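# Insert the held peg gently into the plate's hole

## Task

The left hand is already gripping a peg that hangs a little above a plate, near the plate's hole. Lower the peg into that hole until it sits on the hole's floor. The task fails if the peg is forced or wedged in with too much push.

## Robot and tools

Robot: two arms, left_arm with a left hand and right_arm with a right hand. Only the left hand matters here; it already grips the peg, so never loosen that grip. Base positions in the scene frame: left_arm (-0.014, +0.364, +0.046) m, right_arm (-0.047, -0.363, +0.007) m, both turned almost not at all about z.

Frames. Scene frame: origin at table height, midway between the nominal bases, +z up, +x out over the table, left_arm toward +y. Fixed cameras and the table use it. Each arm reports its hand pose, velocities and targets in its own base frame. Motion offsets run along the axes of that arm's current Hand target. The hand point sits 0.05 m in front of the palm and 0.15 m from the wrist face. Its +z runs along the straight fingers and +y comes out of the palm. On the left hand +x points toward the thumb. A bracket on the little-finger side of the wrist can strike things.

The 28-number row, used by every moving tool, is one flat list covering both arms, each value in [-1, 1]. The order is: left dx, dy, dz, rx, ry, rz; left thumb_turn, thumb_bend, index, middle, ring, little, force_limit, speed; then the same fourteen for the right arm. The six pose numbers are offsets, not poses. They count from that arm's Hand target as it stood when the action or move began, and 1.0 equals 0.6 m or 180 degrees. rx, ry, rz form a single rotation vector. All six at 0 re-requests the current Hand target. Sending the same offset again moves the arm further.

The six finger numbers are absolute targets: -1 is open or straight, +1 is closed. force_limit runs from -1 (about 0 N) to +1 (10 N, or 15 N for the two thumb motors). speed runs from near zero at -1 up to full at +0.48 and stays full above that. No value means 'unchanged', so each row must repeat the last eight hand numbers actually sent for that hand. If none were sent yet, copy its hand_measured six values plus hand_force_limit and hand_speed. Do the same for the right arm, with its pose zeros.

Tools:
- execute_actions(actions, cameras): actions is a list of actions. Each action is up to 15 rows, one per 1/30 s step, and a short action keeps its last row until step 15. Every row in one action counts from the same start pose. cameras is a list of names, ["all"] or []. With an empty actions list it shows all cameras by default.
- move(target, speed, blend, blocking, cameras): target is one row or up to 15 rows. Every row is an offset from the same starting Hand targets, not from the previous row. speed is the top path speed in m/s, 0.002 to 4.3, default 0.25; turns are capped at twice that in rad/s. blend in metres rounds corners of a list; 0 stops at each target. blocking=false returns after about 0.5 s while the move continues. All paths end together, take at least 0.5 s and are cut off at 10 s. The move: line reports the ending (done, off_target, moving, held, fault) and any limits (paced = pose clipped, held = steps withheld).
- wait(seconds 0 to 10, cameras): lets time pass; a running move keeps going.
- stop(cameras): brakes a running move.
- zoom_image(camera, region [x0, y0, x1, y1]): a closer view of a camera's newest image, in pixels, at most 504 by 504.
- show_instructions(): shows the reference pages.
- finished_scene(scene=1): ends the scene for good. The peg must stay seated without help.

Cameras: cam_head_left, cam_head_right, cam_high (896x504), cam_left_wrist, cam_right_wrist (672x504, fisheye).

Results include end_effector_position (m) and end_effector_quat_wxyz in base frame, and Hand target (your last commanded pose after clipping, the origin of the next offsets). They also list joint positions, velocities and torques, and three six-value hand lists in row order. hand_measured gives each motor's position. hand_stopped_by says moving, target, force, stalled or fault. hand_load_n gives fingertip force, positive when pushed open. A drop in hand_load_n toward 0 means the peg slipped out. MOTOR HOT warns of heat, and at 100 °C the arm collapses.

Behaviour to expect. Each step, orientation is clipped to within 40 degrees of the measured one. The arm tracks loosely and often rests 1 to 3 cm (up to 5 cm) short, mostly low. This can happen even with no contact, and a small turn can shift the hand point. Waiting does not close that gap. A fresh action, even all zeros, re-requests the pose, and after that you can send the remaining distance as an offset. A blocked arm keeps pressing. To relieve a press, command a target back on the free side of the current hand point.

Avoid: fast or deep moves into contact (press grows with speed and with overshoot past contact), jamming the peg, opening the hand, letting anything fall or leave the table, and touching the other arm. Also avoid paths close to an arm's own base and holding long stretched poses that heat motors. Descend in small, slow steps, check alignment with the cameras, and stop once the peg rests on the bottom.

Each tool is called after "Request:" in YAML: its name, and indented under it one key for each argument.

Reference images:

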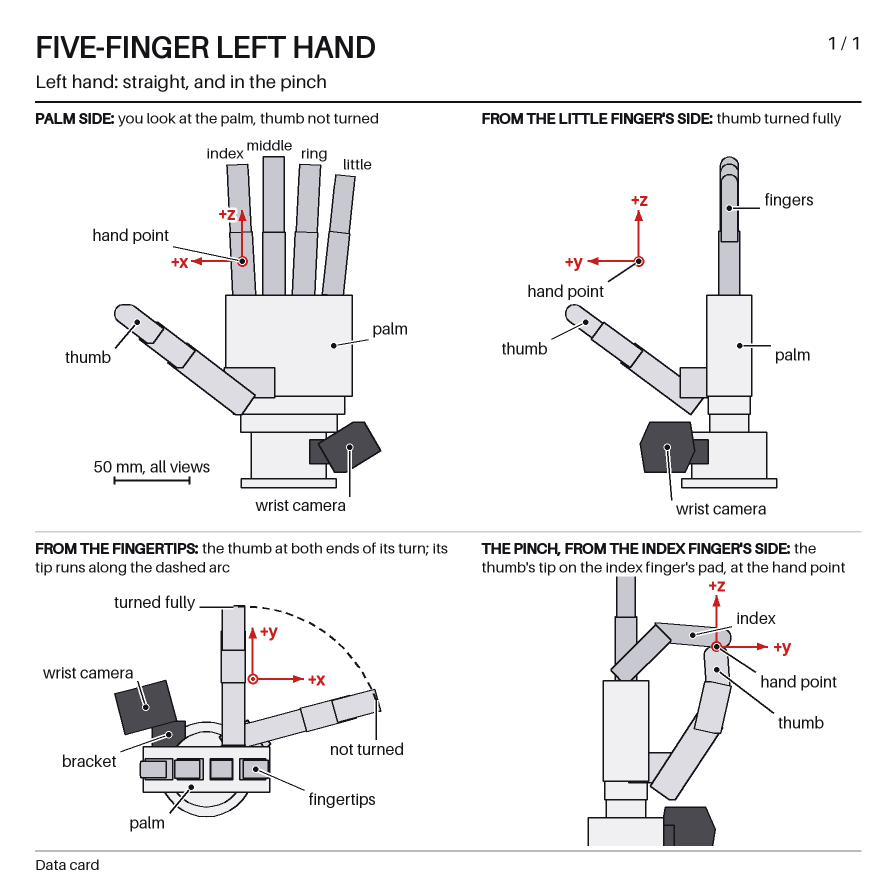

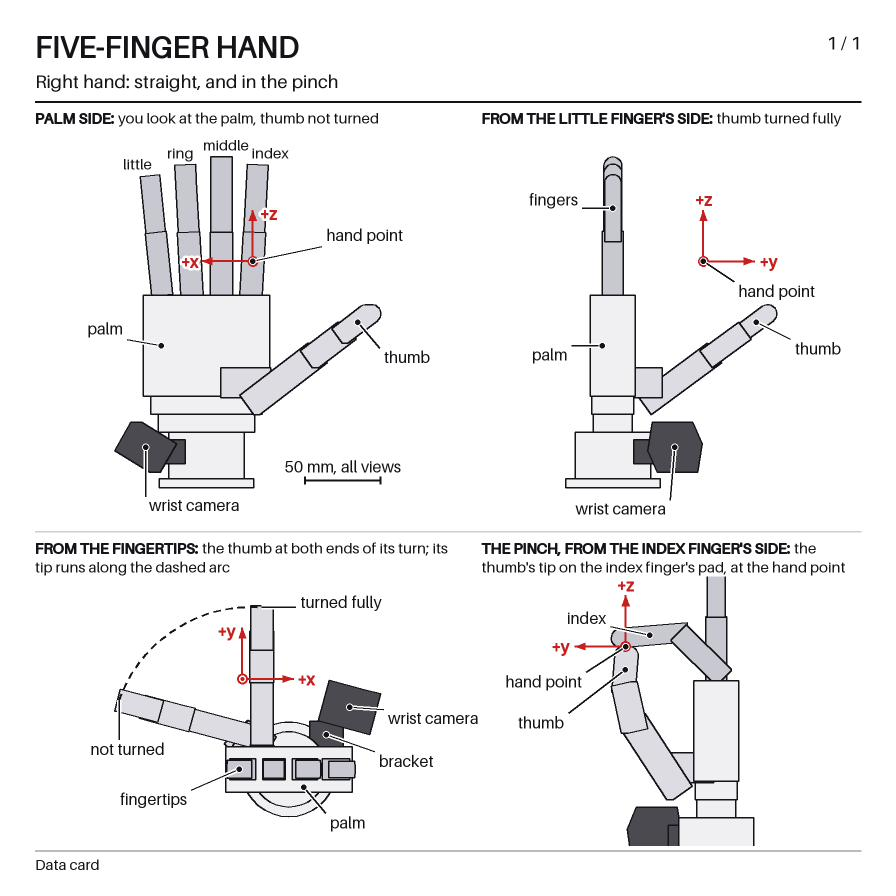

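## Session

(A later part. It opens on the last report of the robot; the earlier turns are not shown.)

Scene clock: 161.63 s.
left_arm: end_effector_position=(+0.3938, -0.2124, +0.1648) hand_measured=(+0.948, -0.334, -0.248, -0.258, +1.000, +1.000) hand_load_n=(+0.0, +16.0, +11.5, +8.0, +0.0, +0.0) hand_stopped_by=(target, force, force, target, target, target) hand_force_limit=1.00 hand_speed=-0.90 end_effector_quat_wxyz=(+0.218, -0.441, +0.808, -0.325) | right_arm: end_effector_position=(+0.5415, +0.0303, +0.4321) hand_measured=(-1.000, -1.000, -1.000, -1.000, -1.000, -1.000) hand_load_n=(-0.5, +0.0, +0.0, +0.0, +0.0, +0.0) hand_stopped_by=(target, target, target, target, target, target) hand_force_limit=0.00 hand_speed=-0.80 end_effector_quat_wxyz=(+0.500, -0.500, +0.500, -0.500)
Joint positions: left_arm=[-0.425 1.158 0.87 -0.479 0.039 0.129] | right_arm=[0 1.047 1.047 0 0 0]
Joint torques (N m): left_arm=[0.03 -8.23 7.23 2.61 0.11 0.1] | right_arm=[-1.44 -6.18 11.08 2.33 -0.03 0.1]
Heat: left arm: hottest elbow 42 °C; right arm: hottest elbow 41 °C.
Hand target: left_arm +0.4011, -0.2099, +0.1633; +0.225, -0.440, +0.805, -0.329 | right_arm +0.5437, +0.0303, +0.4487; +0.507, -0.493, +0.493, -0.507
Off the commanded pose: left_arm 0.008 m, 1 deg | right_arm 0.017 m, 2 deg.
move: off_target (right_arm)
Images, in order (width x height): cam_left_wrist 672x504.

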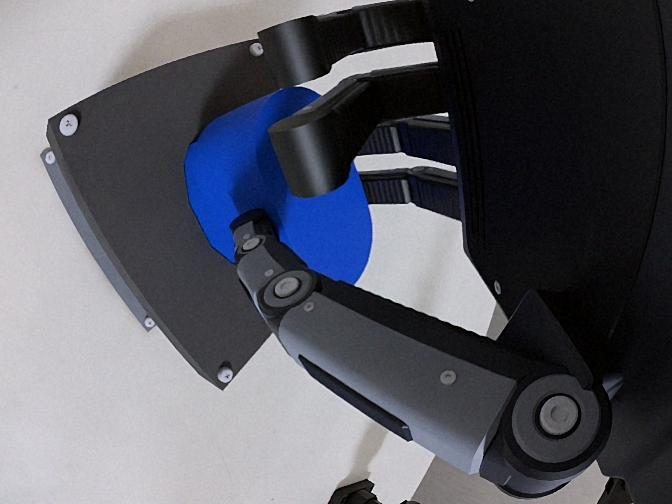

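Request:
move:
  target: [0.0008,0.0115,0.0067,0.0048,0,0,0.948,-0.326,-0.246,-0.256,1,1,1,-0.9,0,0,0,0,0,0,-1,-1,-1,-1,-1,-1,0,-0.8]
  speed: 0.02
  cameras: ["cam_left_wrist","cam_high"]

Request:
zoom_image:
  camera: "cam_left_wrist"
  region: [165, 100, 265, 280]

Scene clock: 163.20 s.
left_arm: end_effector_position=(+0.3923, -0.2114, +0.1545) hand_measured=(+0.948, -0.334, -0.248, -0.258, +1.000, +1.000) hand_load_n=(+0.0, +16.5, +11.0, +8.0, +0.5, +0.0) hand_stopped_by=(target, force, force, target, target, target) hand_force_limit=1.00 hand_speed=-0.90 end_effector_quat_wxyz=(+0.219, -0.440, +0.806, -0.329) | right_arm: end_effector_position=(+0.5415, +0.0303, +0.4321) hand_measured=(-1.000, -1.000, -1.000, -1.000, -1.000, -1.000) hand_load_n=(+0.0, +0.0, +0.0, +0.0, +0.0, +0.0) hand_stopped_by=(target, target, target, target, target, target) hand_force_limit=0.00 hand_speed=-0.80 end_effector_quat_wxyz=(+0.500, -0.500, +0.500, -0.500)
Joint positions: left_arm=[-0.424 1.158 0.838 -0.439 0.043 0.129] | right_arm=[0 1.047 1.047 0 0 0]
Joint torques (N m): left_arm=[0.09 -8.53 7.15 2.65 0.11 0.1] | right_arm=[-1.44 -6.18 11.11 2.33 -0.02 0.1]
Heat: left arm: hottest elbow 42 °C; right arm: hottest elbow 41 °C.
Hand target: left_arm +0.3997, -0.2089, +0.1557; +0.228, -0.438, +0.802, -0.335 | right_arm +0.5437, +0.0303, +0.4487; +0.507, -0.493, +0.493, -0.507
Off the commanded pose: left_arm 0.008 m, 1 deg | right_arm 0.017 m, 2 deg.
move: off_target (right_arm)
Images, in order (width x height): cam_high 896x504, cam_left_wrist 672x504.

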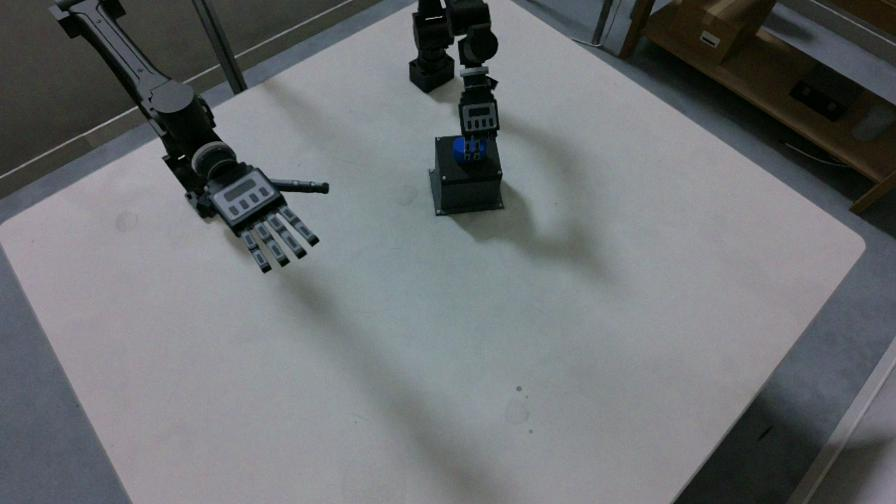

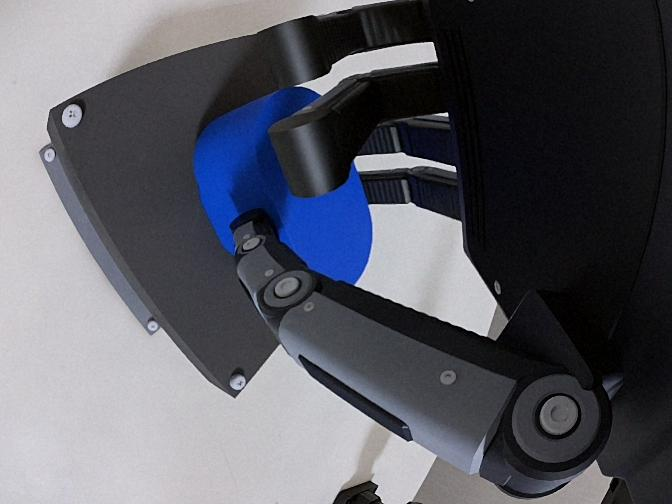

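Scaled by 2.800 from the camera's 672x504 image, which has a finer 960x720 frame.

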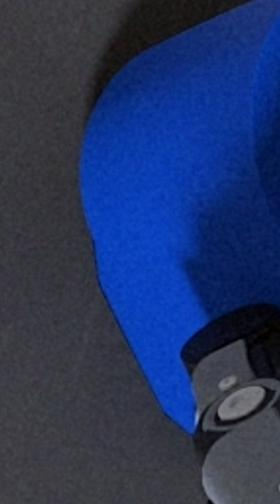

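Request:
move:
  target: [0.0003,0.0055,0.0022,0.0048,0,0,0.948,-0.326,-0.246,-0.256,1,1,1,-0.9,0,0,0,0,0,0,-1,-1,-1,-1,-1,-1,0,-0.8]
  speed: 0.02
  cameras: ["cam_left_wrist"]

Request:
zoom_image:
  camera: "cam_left_wrist"
  region: [165, 100, 265, 280]

Scene clock: 164.50 s.
left_arm: end_effector_position=(+0.3919, -0.2111, +0.1523) hand_measured=(+0.948, -0.334, -0.248, -0.258, +1.000, +1.000) hand_load_n=(+0.5, +14.0, +11.5, +7.5, +0.0, +0.0) hand_stopped_by=(target, force, force, target, target, target) hand_force_limit=1.00 hand_speed=-0.90 end_effector_quat_wxyz=(+0.221, -0.439, +0.805, -0.333) | right_arm: end_effector_position=(+0.5415, +0.0303, +0.4321) hand_measured=(-1.000, -1.000, -1.000, -1.000, -1.000, -1.000) hand_load_n=(+0.0, +0.0, +0.0, +0.0, +0.0, +0.0) hand_stopped_by=(target, target, target, target, target, target) hand_force_limit=0.00 hand_speed=-0.80 end_effector_quat_wxyz=(+0.500, -0.500, +0.500, -0.500)
Joint positions: left_arm=[-0.422 1.154 0.825 -0.421 0.047 0.13] | right_arm=[0 1.047 1.047 0 0 0]
Joint torques (N m): left_arm=[0.26 -8.7 6.5 3.1 0.09 0.1] | right_arm=[-1.49 -6.24 11.1 2.33 -0.02 0.1]
Heat: left arm: hottest elbow 42 °C; right arm: hottest elbow 41 °C.
Hand target: left_arm +0.3987, -0.2082, +0.1523; +0.232, -0.436, +0.800, -0.341 | right_arm +0.5437, +0.0303, +0.4487; +0.507, -0.493, +0.493, -0.507
Off the commanded pose: left_arm 0.007 m, 2 deg | right_arm 0.017 m, 2 deg.
move: off_target (right_arm)
Images, in order (width x height): cam_left_wrist 672x504.

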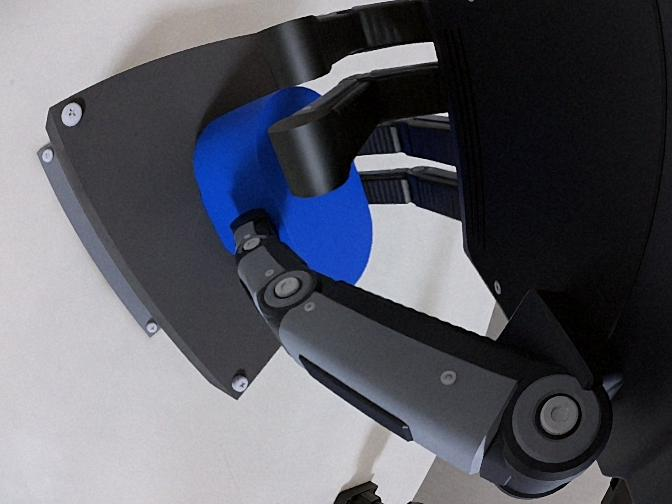

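Scaled by 2.800 from the camera's 672x504 image, which has a finer 960x720 frame.

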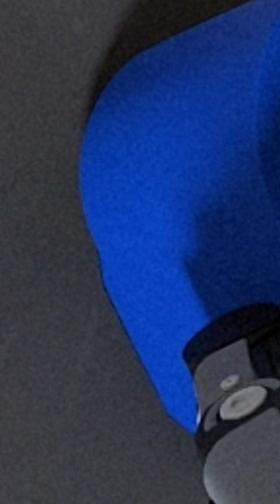

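Request:
move:
  target: [-0.0002,-0.0036,-0.0033,0,0,0,0.948,-0.326,-0.246,-0.256,1,1,1,-0.9,0,0,0,0,0,0,-1,-1,-1,-1,-1,-1,0,-0.8]
  speed: 0.02
  cameras: ["cam_left_wrist"]

Request:
zoom_image:
  camera: "cam_left_wrist"
  region: [180, 140, 260, 260]

Scene clock: 165.87 s.
left_arm: end_effector_position=(+0.3919, -0.2111, +0.1525) hand_measured=(+0.948, -0.334, -0.248, -0.258, +1.000, +1.000) hand_load_n=(+0.5, +14.0, +11.5, +8.0, +0.0, +0.0) hand_stopped_by=(target, force, force, target, target, target) hand_force_limit=1.00 hand_speed=-0.90 end_effector_quat_wxyz=(+0.221, -0.439, +0.805, -0.333) | right_arm: end_effector_position=(+0.5415, +0.0303, +0.4321) hand_measured=(-1.000, -1.000, -1.000, -1.000, -1.000, -1.000) hand_load_n=(-0.5, +0.0, +0.0, +0.0, +0.0, +0.0) hand_stopped_by=(target, target, target, target, target, target) hand_force_limit=0.00 hand_speed=-0.80 end_effector_quat_wxyz=(+0.500, -0.500, +0.500, -0.500)
Joint positions: left_arm=[-0.422 1.153 0.825 -0.421 0.047 0.13] | right_arm=[0 1.047 1.047 0 0 0]
Joint torques (N m): left_arm=[0.21 -9.05 6.94 2.77 0.1 0.09] | right_arm=[-1.44 -6.24 11.1 2.35 -0.02 0.1]
Heat: left arm: hottest elbow 42 °C; right arm: hottest elbow 41 °C.
Hand target: left_arm +0.3986, -0.2083, +0.1552; +0.232, -0.436, +0.800, -0.341 | right_arm +0.5437, +0.0303, +0.4487; +0.507, -0.493, +0.493, -0.507
Off the commanded pose: left_arm 0.008 m, 2 deg | right_arm 0.017 m, 2 deg.
move: off_target (right_arm)
Images, in order (width x height): cam_left_wrist 672x504.

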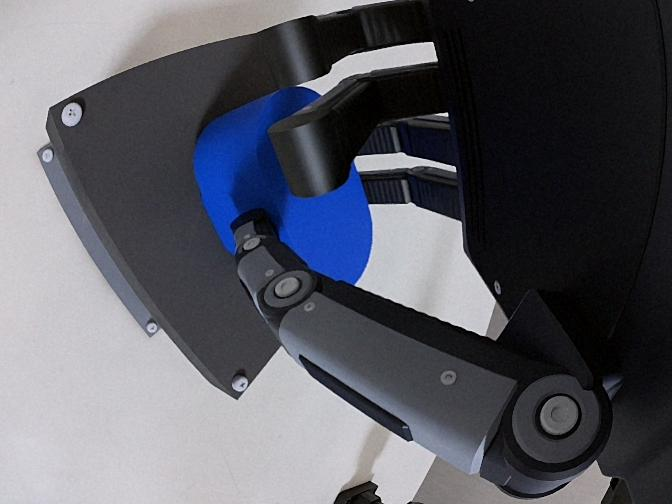

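Scaled by 4.200 from the camera's 672x504 image, which has a finer 960x720 frame.

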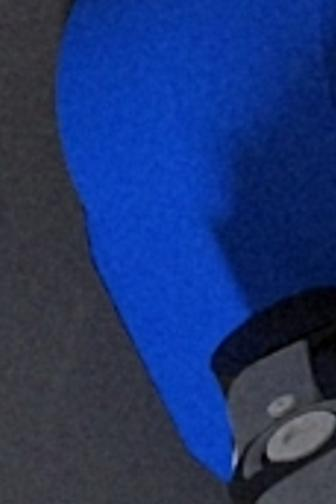

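Request:
move:
  target: [0,0,0,0,0,0,0.948,-0.5,-0.42,-0.42,1,1,1,-0.8,0,0,0,0,0,0,-1,-1,-1,-1,-1,-1,0,-0.8]
  speed: 0.02
  cameras: ["cam_left_wrist"]

Request:
zoom_image:
  camera: "cam_left_wrist"
  region: [180, 70, 400, 290]

Scene clock: 167.07 s.
left_arm: end_effector_position=(+0.3941, -0.2120, +0.1542) hand_measured=(+0.948, -0.500, -0.420, -0.420, +1.000, +1.000) hand_load_n=(+0.0, +0.0, +0.0, +0.0, +0.0, +0.0) hand_stopped_by=(target, target, target, target, target, target) hand_force_limit=1.00 hand_speed=-0.80 end_effector_quat_wxyz=(+0.224, -0.438, +0.803, -0.337) | right_arm: end_effector_position=(+0.5415, +0.0303, +0.4321) hand_measured=(-1.000, -1.000, -1.000, -1.000, -1.000, -1.000) hand_load_n=(+0.0, +0.0, +0.0, +0.0, +0.0, +0.0) hand_stopped_by=(target, target, target, target, target, target) hand_force_limit=0.00 hand_speed=-0.80 end_effector_quat_wxyz=(+0.500, -0.500, +0.500, -0.500)
Joint positions: left_arm=[-0.421 1.153 0.825 -0.411 0.047 0.13] | right_arm=[0 1.047 1.047 0 0 0]
Joint torques (N m): left_arm=[0.15 -9 6.91 2.37 0.09 0.1] | right_arm=[-1.44 -6.18 11.1 2.33 -0.02 0.1]
Heat: left arm: hottest elbow 42 °C; right arm: hottest elbow 41 °C.
Hand target: left_arm +0.3987, -0.2082, +0.1554; +0.232, -0.436, +0.800, -0.342 | right_arm +0.5437, +0.0303, +0.4487; +0.507, -0.493, +0.493, -0.507
Off the commanded pose: left_arm 0.006 m, 1 deg | right_arm 0.017 m, 2 deg.
move: off_target (right_arm)
Images, in order (width x height): cam_left_wrist 672x504.

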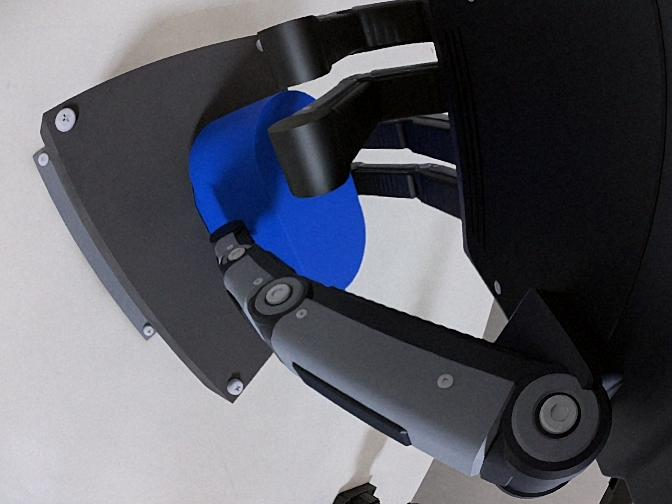

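Scaled by 2.291 from the camera's 672x504 image, which has a finer 960x720 frame.

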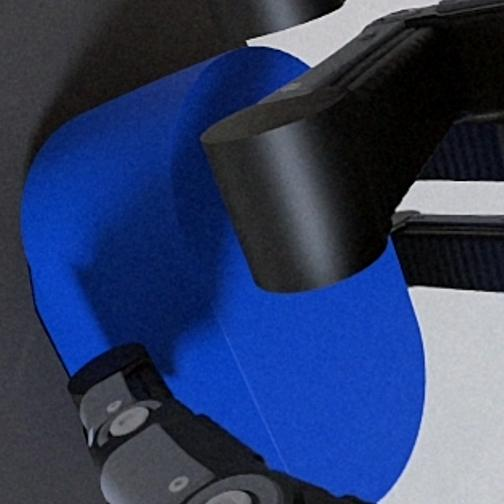

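Request:
move:
  target: [0,0,0,0,0,0,0.948,-0.85,-1,-1,1,1,1,-0.5,0,0,0,0,0,0,-1,-1,-1,-1,-1,-1,0,-0.8]
  speed: 0.02
  cameras: ["all"]

Request:
zoom_image:
  camera: "cam_left_wrist"
  region: [180, 70, 400, 290]

Request:
zoom_image:
  camera: "cam_high"
  region: [420, 110, 520, 220]

Scene clock: 168.40 s.
left_arm: end_effector_position=(+0.3941, -0.2120, +0.1542) hand_measured=(+0.948, -0.850, -1.000, -1.000, +1.000, +1.000) hand_load_n=(+0.0, +0.0, +0.0, +0.0, +0.0, +0.0) hand_stopped_by=(target, target, target, target, target, target) hand_force_limit=1.00 hand_speed=-0.50 end_effector_quat_wxyz=(+0.224, -0.438, +0.803, -0.337) | right_arm: end_effector_position=(+0.5415, +0.0303, +0.4321) hand_measured=(-1.000, -1.000, -1.000, -1.000, -1.000, -1.000) hand_load_n=(-0.5, +0.5, +0.0, +0.0, +0.0, -0.5) hand_stopped_by=(target, target, target, target, target, target) hand_force_limit=0.00 hand_speed=-0.80 end_effector_quat_wxyz=(+0.500, -0.500, +0.500, -0.500)
Joint positions: left_arm=[-0.421 1.153 0.825 -0.411 0.047 0.13] | right_arm=[0 1.047 1.047 0 0 0]
Joint torques (N m): left_arm=[0.21 -8.88 6.95 2.37 0.09 0.1] | right_arm=[-1.44 -6.18 11.12 2.32 -0.02 0.09]
Heat: left arm: hottest elbow 41 °C; right arm: hottest elbow 41 °C.
Hand target: left_arm +0.3987, -0.2082, +0.1554; +0.232, -0.436, +0.800, -0.342 | right_arm +0.5437, +0.0303, +0.4487; +0.507, -0.493, +0.493, -0.507
Off the commanded pose: left_arm 0.006 m, 1 deg | right_arm 0.017 m, 2 deg.
move: off_target (right_arm)

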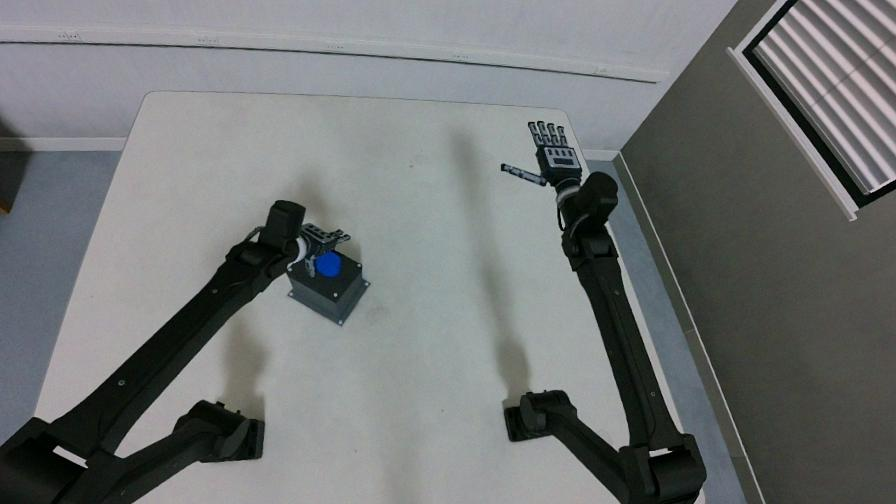

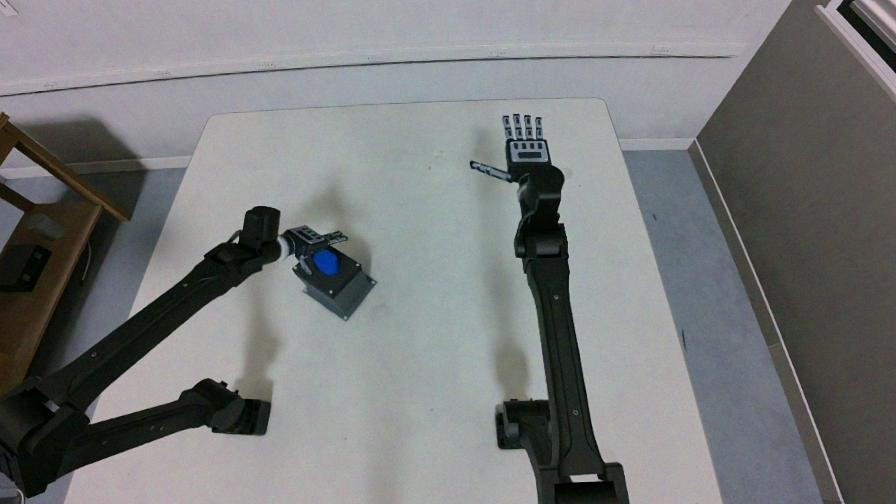

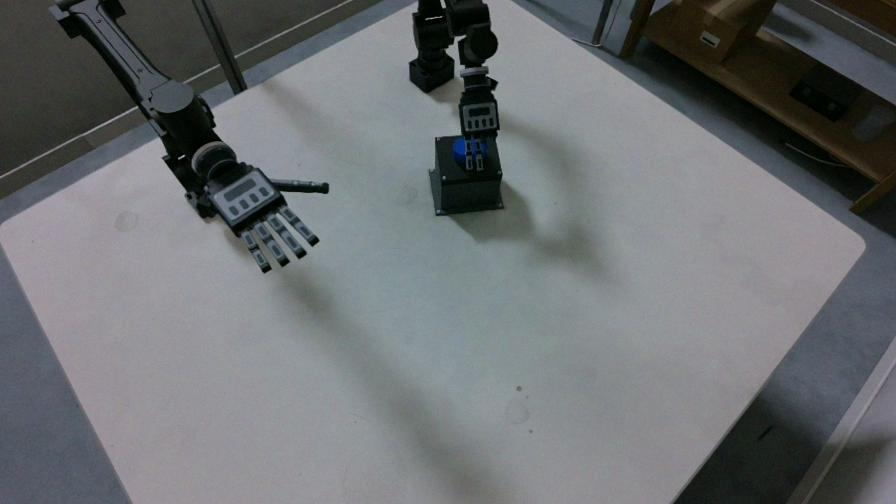

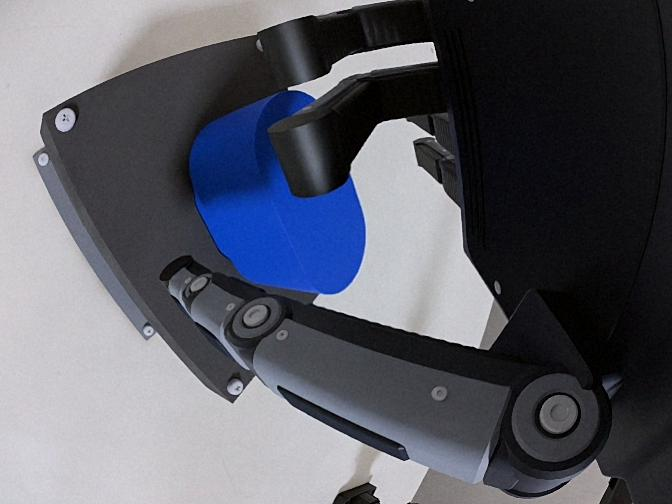

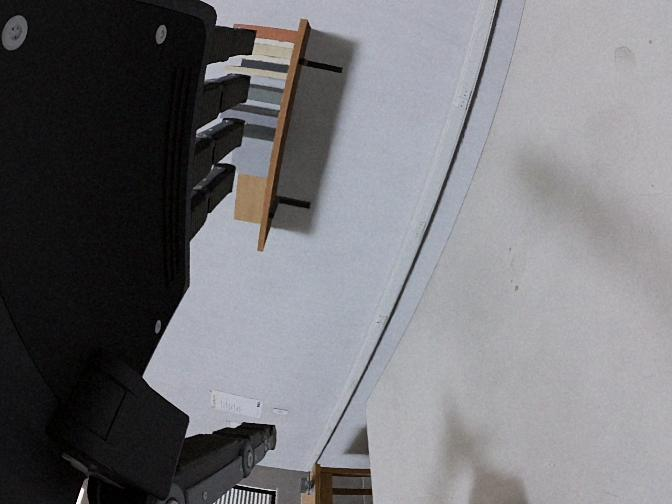

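Scaled by 2.291 from the camera's 672x504 image, which has a finer 960x720 frame.

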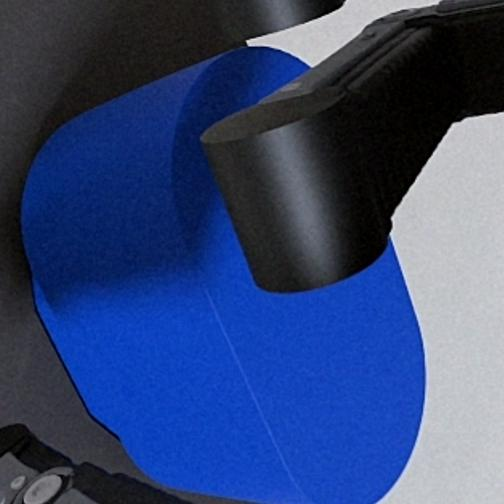

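Scaled by 4.582 from the camera's 896x504 image, which has a finer 1280x720 frame.

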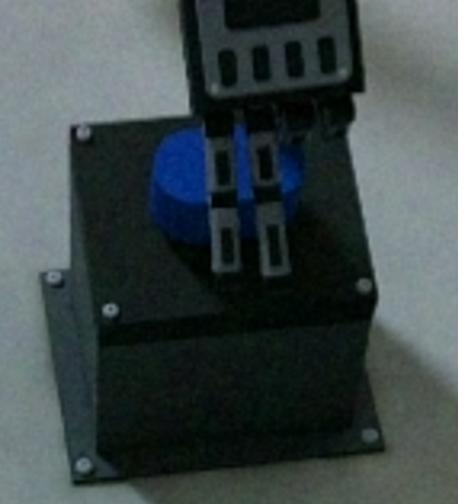

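Request:
move:
  target: [-0.0131,-0.1308,-0.1027,0,0,0,0.948,-0.85,-1,-1,1,1,1,-0.5,0,0,0,0,0,0,-1,-1,-1,-1,-1,-1,0,-0.8]
  speed: 0.1
  cameras: ["all"]

Request:
zoom_image:
  camera: "cam_left_wrist"
  region: [80, 70, 300, 290]

Request:
zoom_image:
  camera: "cam_high"
  region: [420, 110, 520, 220]

Request:
zoom_image:
  camera: "cam_head_left"
  region: [280, 220, 380, 330]

Scene clock: 170.77 s.
left_arm: end_effector_position=(+0.3895, -0.2100, +0.2210) hand_measured=(+0.948, -0.850, -1.000, -1.000, +1.000, +1.000) hand_load_n=(+0.0, +0.0, +0.0, +0.0, +0.0, +0.0) hand_stopped_by=(target, target, target, target, target, target) hand_force_limit=1.00 hand_speed=-0.50 end_effector_quat_wxyz=(+0.213, -0.442, +0.809, -0.323) | right_arm: end_effector_position=(+0.5415, +0.0303, +0.4321) hand_measured=(-1.000, -1.000, -1.000, -1.000, -1.000, -1.000) hand_load_n=(+0.0, +0.0, +0.0, +0.0, +0.0, +0.0) hand_stopped_by=(target, target, target, target, target, target) hand_force_limit=0.00 hand_speed=-0.80 end_effector_quat_wxyz=(+0.500, -0.500, +0.500, -0.500)
Joint positions: left_arm=[-0.421 1.116 0.993 -0.653 0.047 0.13] | right_arm=[0 1.047 1.047 0 0 0]
Joint torques (N m): left_arm=[0.15 -9.23 11.93 0.96 0.05 0.09] | right_arm=[-1.44 -6.24 11.11 2.32 -0.02 0.1]
Heat: left arm: hottest elbow 41 °C; right arm: hottest elbow 42 °C.
Hand target: left_arm +0.4038, -0.2106, +0.2551; +0.232, -0.436, +0.800, -0.341 | right_arm +0.5437, +0.0303, +0.4487; +0.507, -0.493, +0.493, -0.507
Off the commanded pose: left_arm 0.037 m, 3 deg | right_arm 0.017 m, 2 deg.
move: off_target (left_arm, right_arm)

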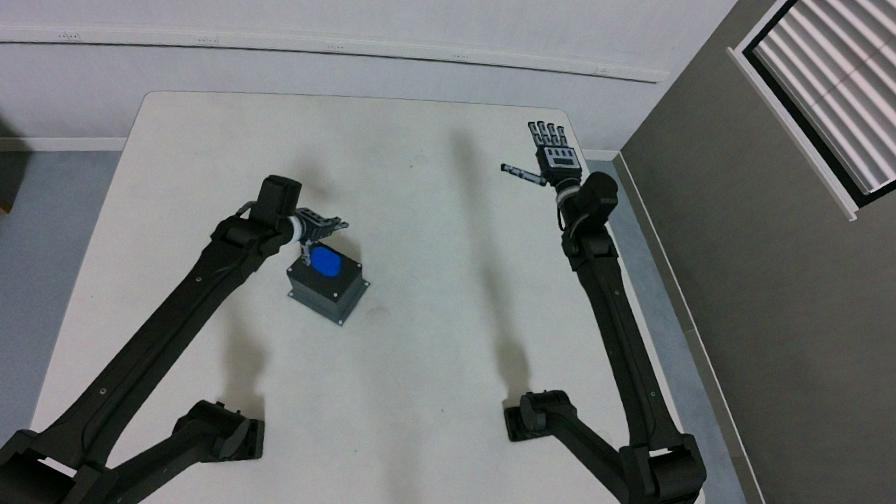

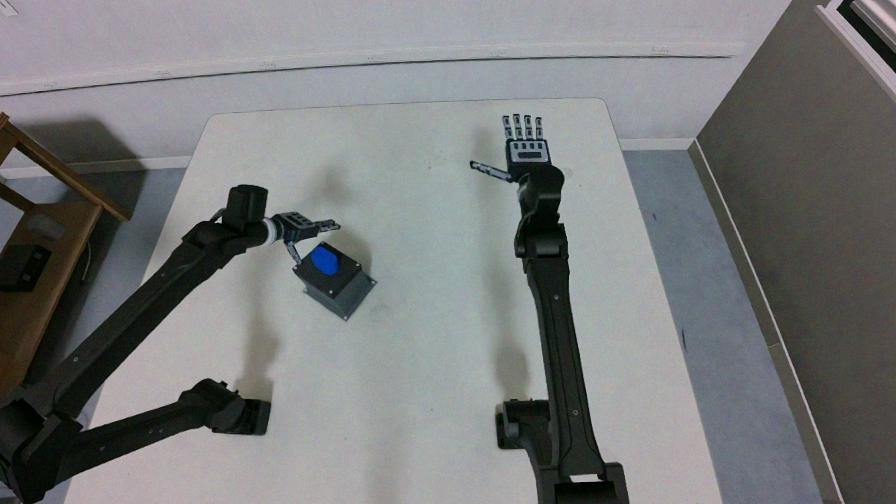

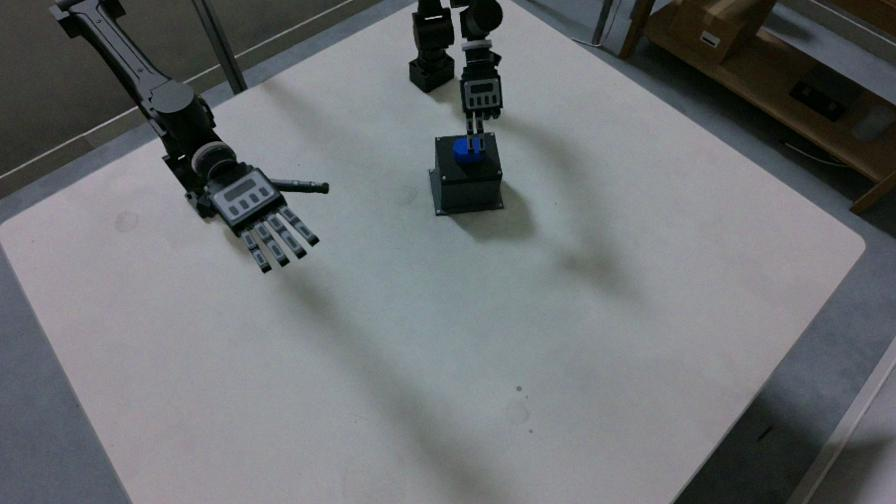

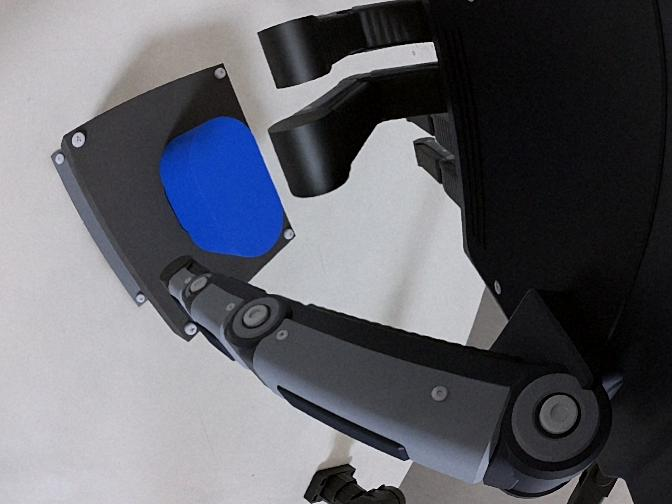

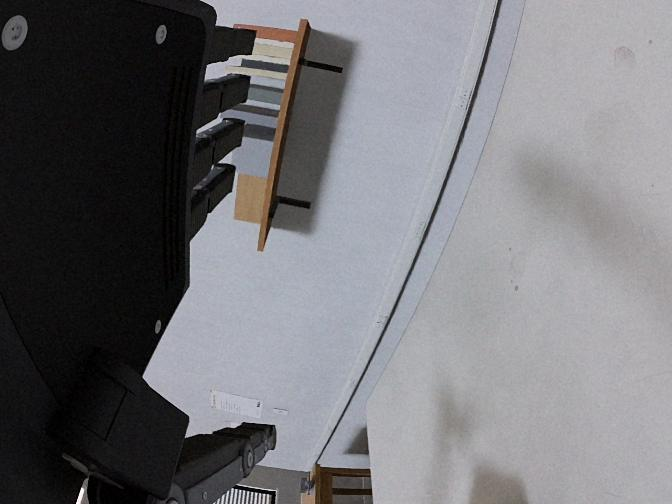

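Scaled by 2.291 from the camera's 672x504 image, which has a finer 960x720 frame.

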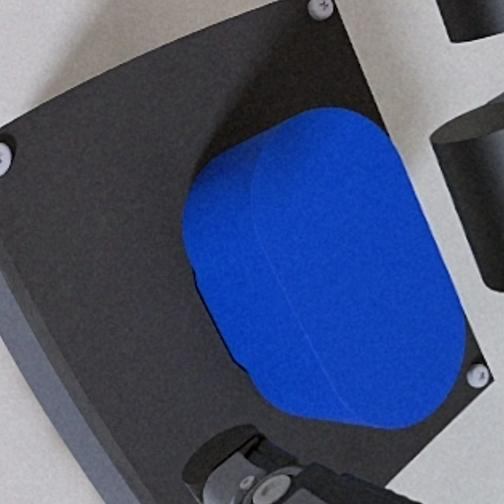

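Scaled by 4.582 from the camera's 896x504 image, which has a finer 1280x720 frame.

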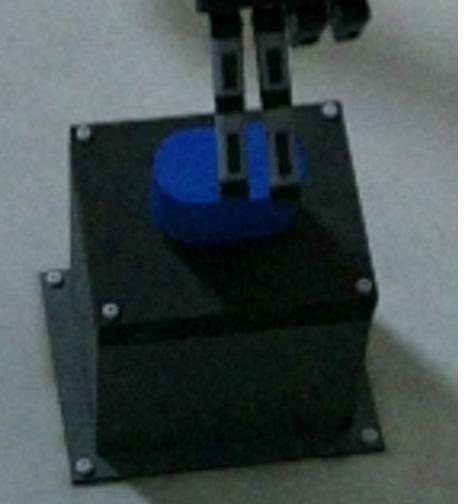

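Scaled by 4.582 from the camera's 896x504 image, which has a finer 1280x720 frame.

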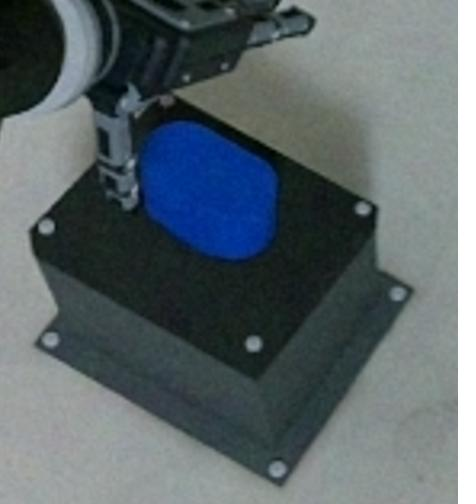

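Request:
zoom_image:
  camera: "cam_left_wrist"
  region: [150, 140, 230, 260]

Request:
zoom_image:
  camera: "cam_left_wrist"
  region: [150, 100, 300, 270]

Scaled by 4.200 from the camera's 672x504 image, which has a finer 960x720 frame.

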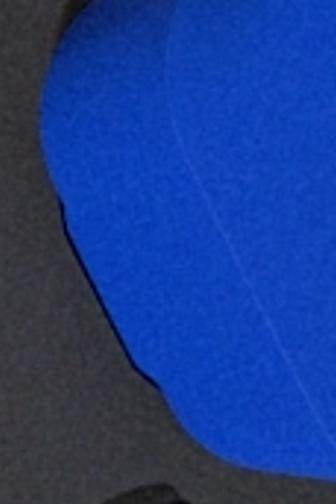

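Scaled by 2.965 from the camera's 672x504 image, which has a finer 960x720 frame.

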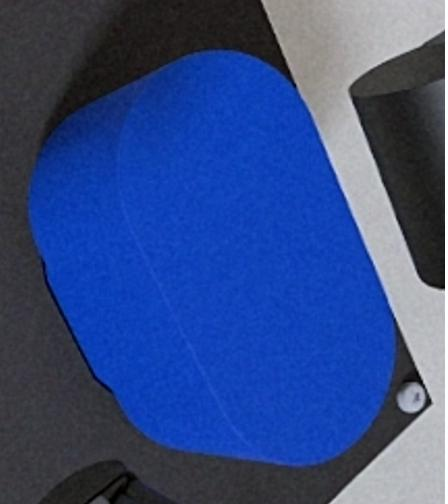

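Request:
move:
  target: [0.027,0.227,-0.1315,0,0,0,0.948,-0.85,-1,-1,1,1,1,-0.5,0,0,0,0,0,0,-1,-1,-1,-1,-1,-1,0,-0.8]
  speed: 0.12
  cameras: ["cam_left_wrist"]

Scene clock: 176.90 s.
left_arm: end_effector_position=(+0.2734, -0.1509, +0.2099) hand_measured=(+0.948, -0.850, -1.000, -1.000, +1.000, +1.000) hand_load_n=(+0.0, +0.0, +0.0, +0.0, +0.0, +0.0) hand_stopped_by=(target, target, target, target, target, target) hand_force_limit=1.00 hand_speed=-0.50 end_effector_quat_wxyz=(+0.233, -0.436, +0.796, -0.349) | right_arm: end_effector_position=(+0.5415, +0.0303, +0.4321) hand_measured=(-1.000, -1.000, -1.000, -1.000, -1.000, -1.000) hand_load_n=(+0.0, +0.0, +0.0, +0.0, +0.0, +0.0) hand_stopped_by=(target, target, target, target, target, target) hand_force_limit=0.00 hand_speed=-0.80 end_effector_quat_wxyz=(+0.500, -0.500, +0.500, -0.500)
Joint positions: left_arm=[-0.39 0.672 0.704 -0.739 0.071 0.148] | right_arm=[0 1.047 1.047 0 0 0]
Joint torques (N m): left_arm=[0.26 -3.96 6.99 1.01 0.11 0.13] | right_arm=[-1.38 -6.24 11.08 2.29 -0.02 0.1]
Heat: left arm: hottest elbow 41 °C; right arm: hottest elbow 42 °C.
Hand target: left_arm +0.2692, -0.1448, +0.2039; +0.232, -0.436, +0.800, -0.341 | right_arm +0.5437, +0.0303, +0.4487; +0.507, -0.493, +0.493, -0.507
Off the commanded pose: left_arm 0.010 m, 1 deg | right_arm 0.017 m, 2 deg.
move: off_target (right_arm)
Images, in order (width x height): cam_left_wrist 672x504.

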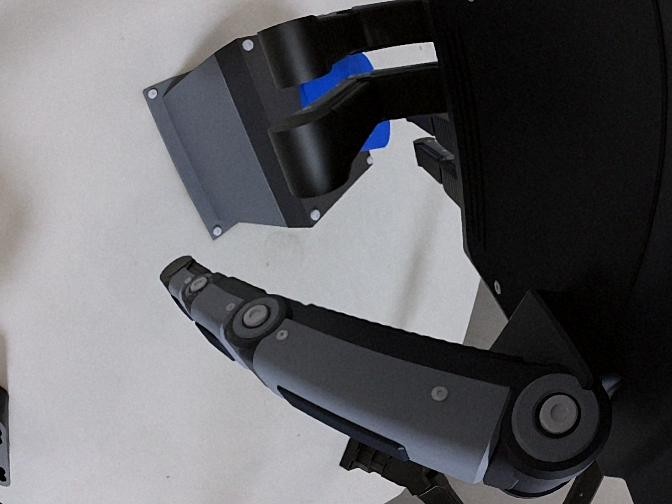

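Request:
move:
  target: [0,0,0,0,0,0,-1,-1,-1,-1,-1,-1,1,0.2,0,0,0,0,0,0,-1,-1,-1,-1,-1,-1,0,-0.8]
  speed: 0.12
  cameras: ["all"]

Request:
zoom_image:
  camera: "cam_left_wrist"
  region: [230, 20, 420, 240]

Request:
zoom_image:
  camera: "cam_high"
  region: [420, 110, 520, 220]

Request:
zoom_image:
  camera: "cam_head_left"
  region: [280, 230, 380, 330]

Request:
zoom_image:
  camera: "cam_head_right"
  region: [280, 230, 380, 330]

Scene clock: 178.27 s.
left_arm: end_effector_position=(+0.2734, -0.1508, +0.2099) hand_measured=(-1.000, -1.000, -1.000, -1.000, -1.000, -1.000) hand_load_n=(+0.0, +0.0, +0.0, +0.0, +0.0, -0.5) hand_stopped_by=(target, target, target, target, target, target) hand_force_limit=1.00 hand_speed=0.20 end_effector_quat_wxyz=(+0.233, -0.434, +0.797, -0.349) | right_arm: end_effector_position=(+0.5415, +0.0303, +0.4321) hand_measured=(-1.000, -1.000, -1.000, -1.000, -1.000, -1.000) hand_load_n=(+0.0, +0.0, +0.0, +0.0, +0.0, +0.0) hand_stopped_by=(target, target, target, target, target, target) hand_force_limit=0.00 hand_speed=-0.80 end_effector_quat_wxyz=(+0.500, -0.500, +0.500, -0.500)
Joint positions: left_arm=[-0.389 0.672 0.704 -0.739 0.072 0.15] | right_arm=[0 1.047 1.047 0 0 0]
Joint torques (N m): left_arm=[0.21 -3.96 7.02 1.03 0.09 0.1] | right_arm=[-1.49 -6.24 11.08 2.29 -0.03 0.1]
Heat: left arm: hottest elbow 42 °C; right arm: hottest elbow 42 °C.
Hand target: left_arm +0.2692, -0.1448, +0.2039; +0.232, -0.436, +0.800, -0.341 | right_arm +0.5437, +0.0303, +0.4487; +0.507, -0.493, +0.493, -0.507
Off the commanded pose: left_arm 0.010 m, 1 deg | right_arm 0.017 m, 2 deg.
move: off_target (right_arm)

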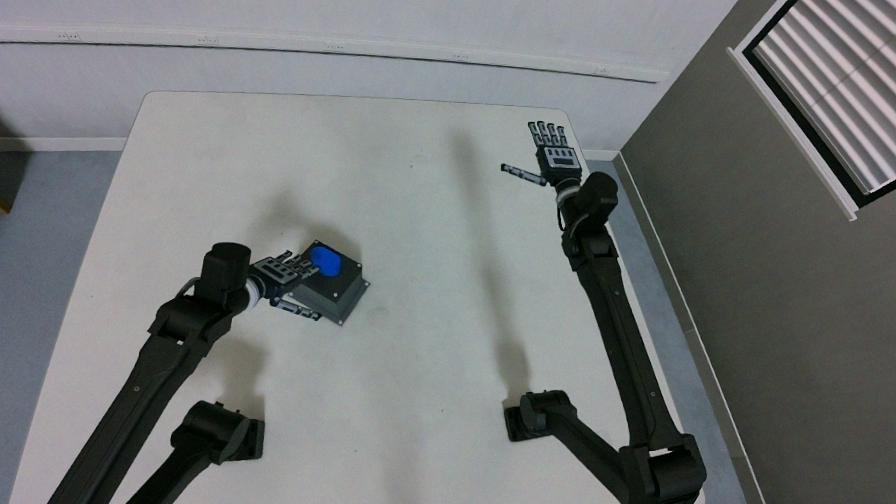

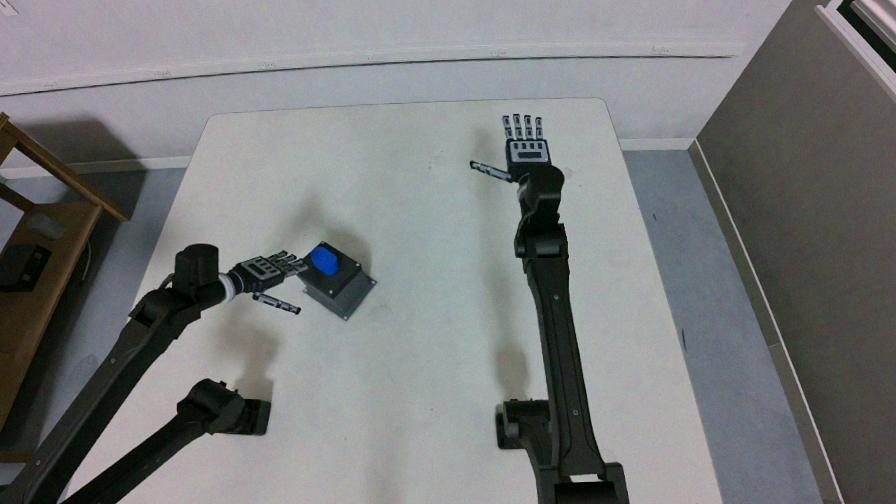

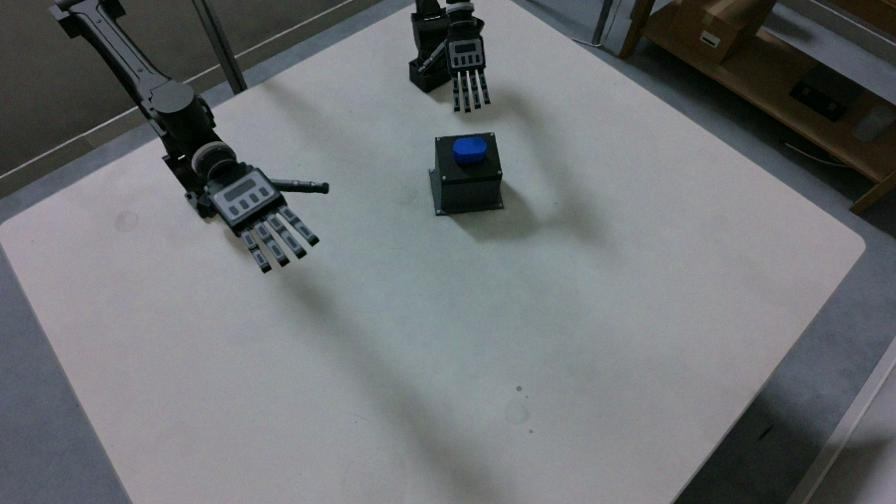

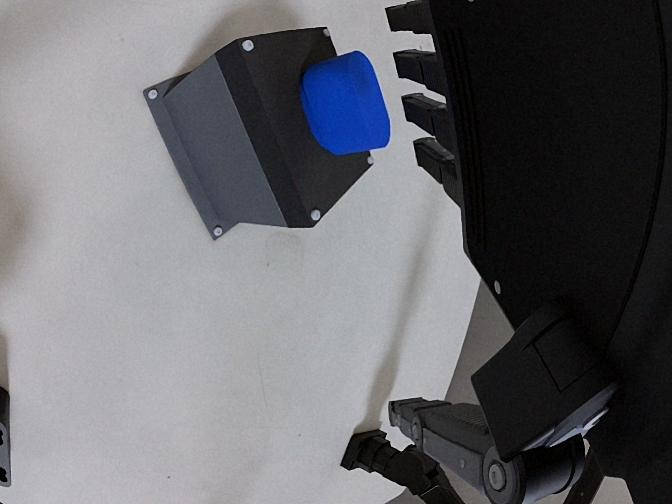

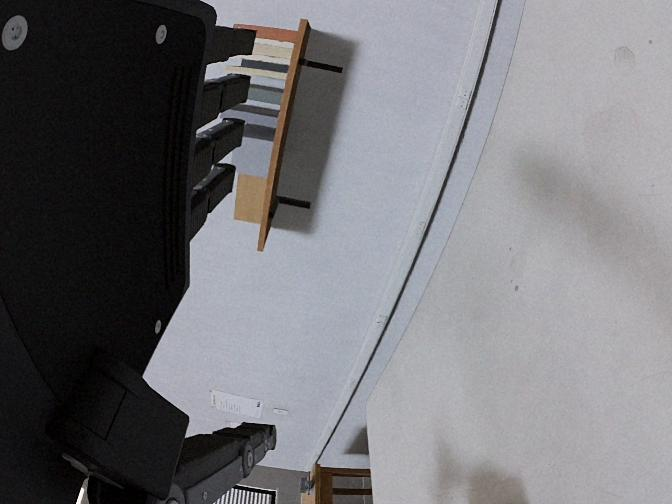

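Scaled by 2.291 from the camera's 672x504 image, which has a finer 960x720 frame.

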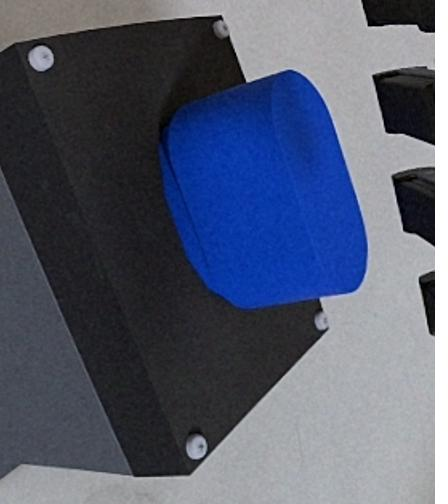

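Scaled by 4.582 from the camera's 896x504 image, which has a finer 1280x720 frame.

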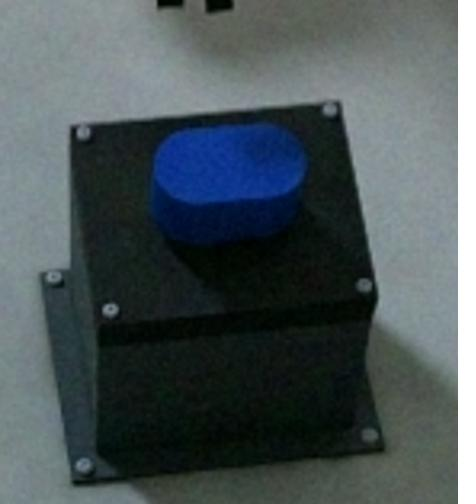

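Scaled by 5.040 from the camera's 896x504 image, which has a finer 1280x720 frame.

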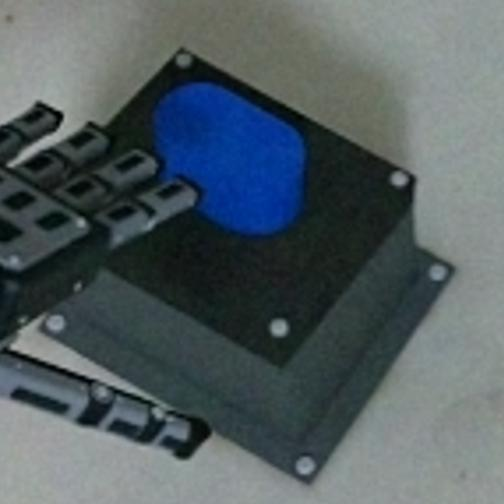

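Scaled by 5.040 from the camera's 896x504 image, which has a finer 1280x720 frame.

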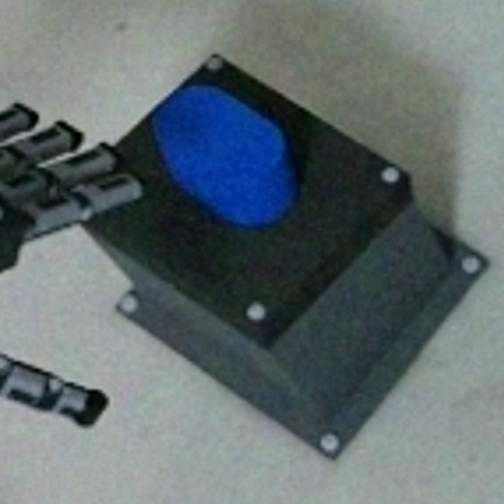

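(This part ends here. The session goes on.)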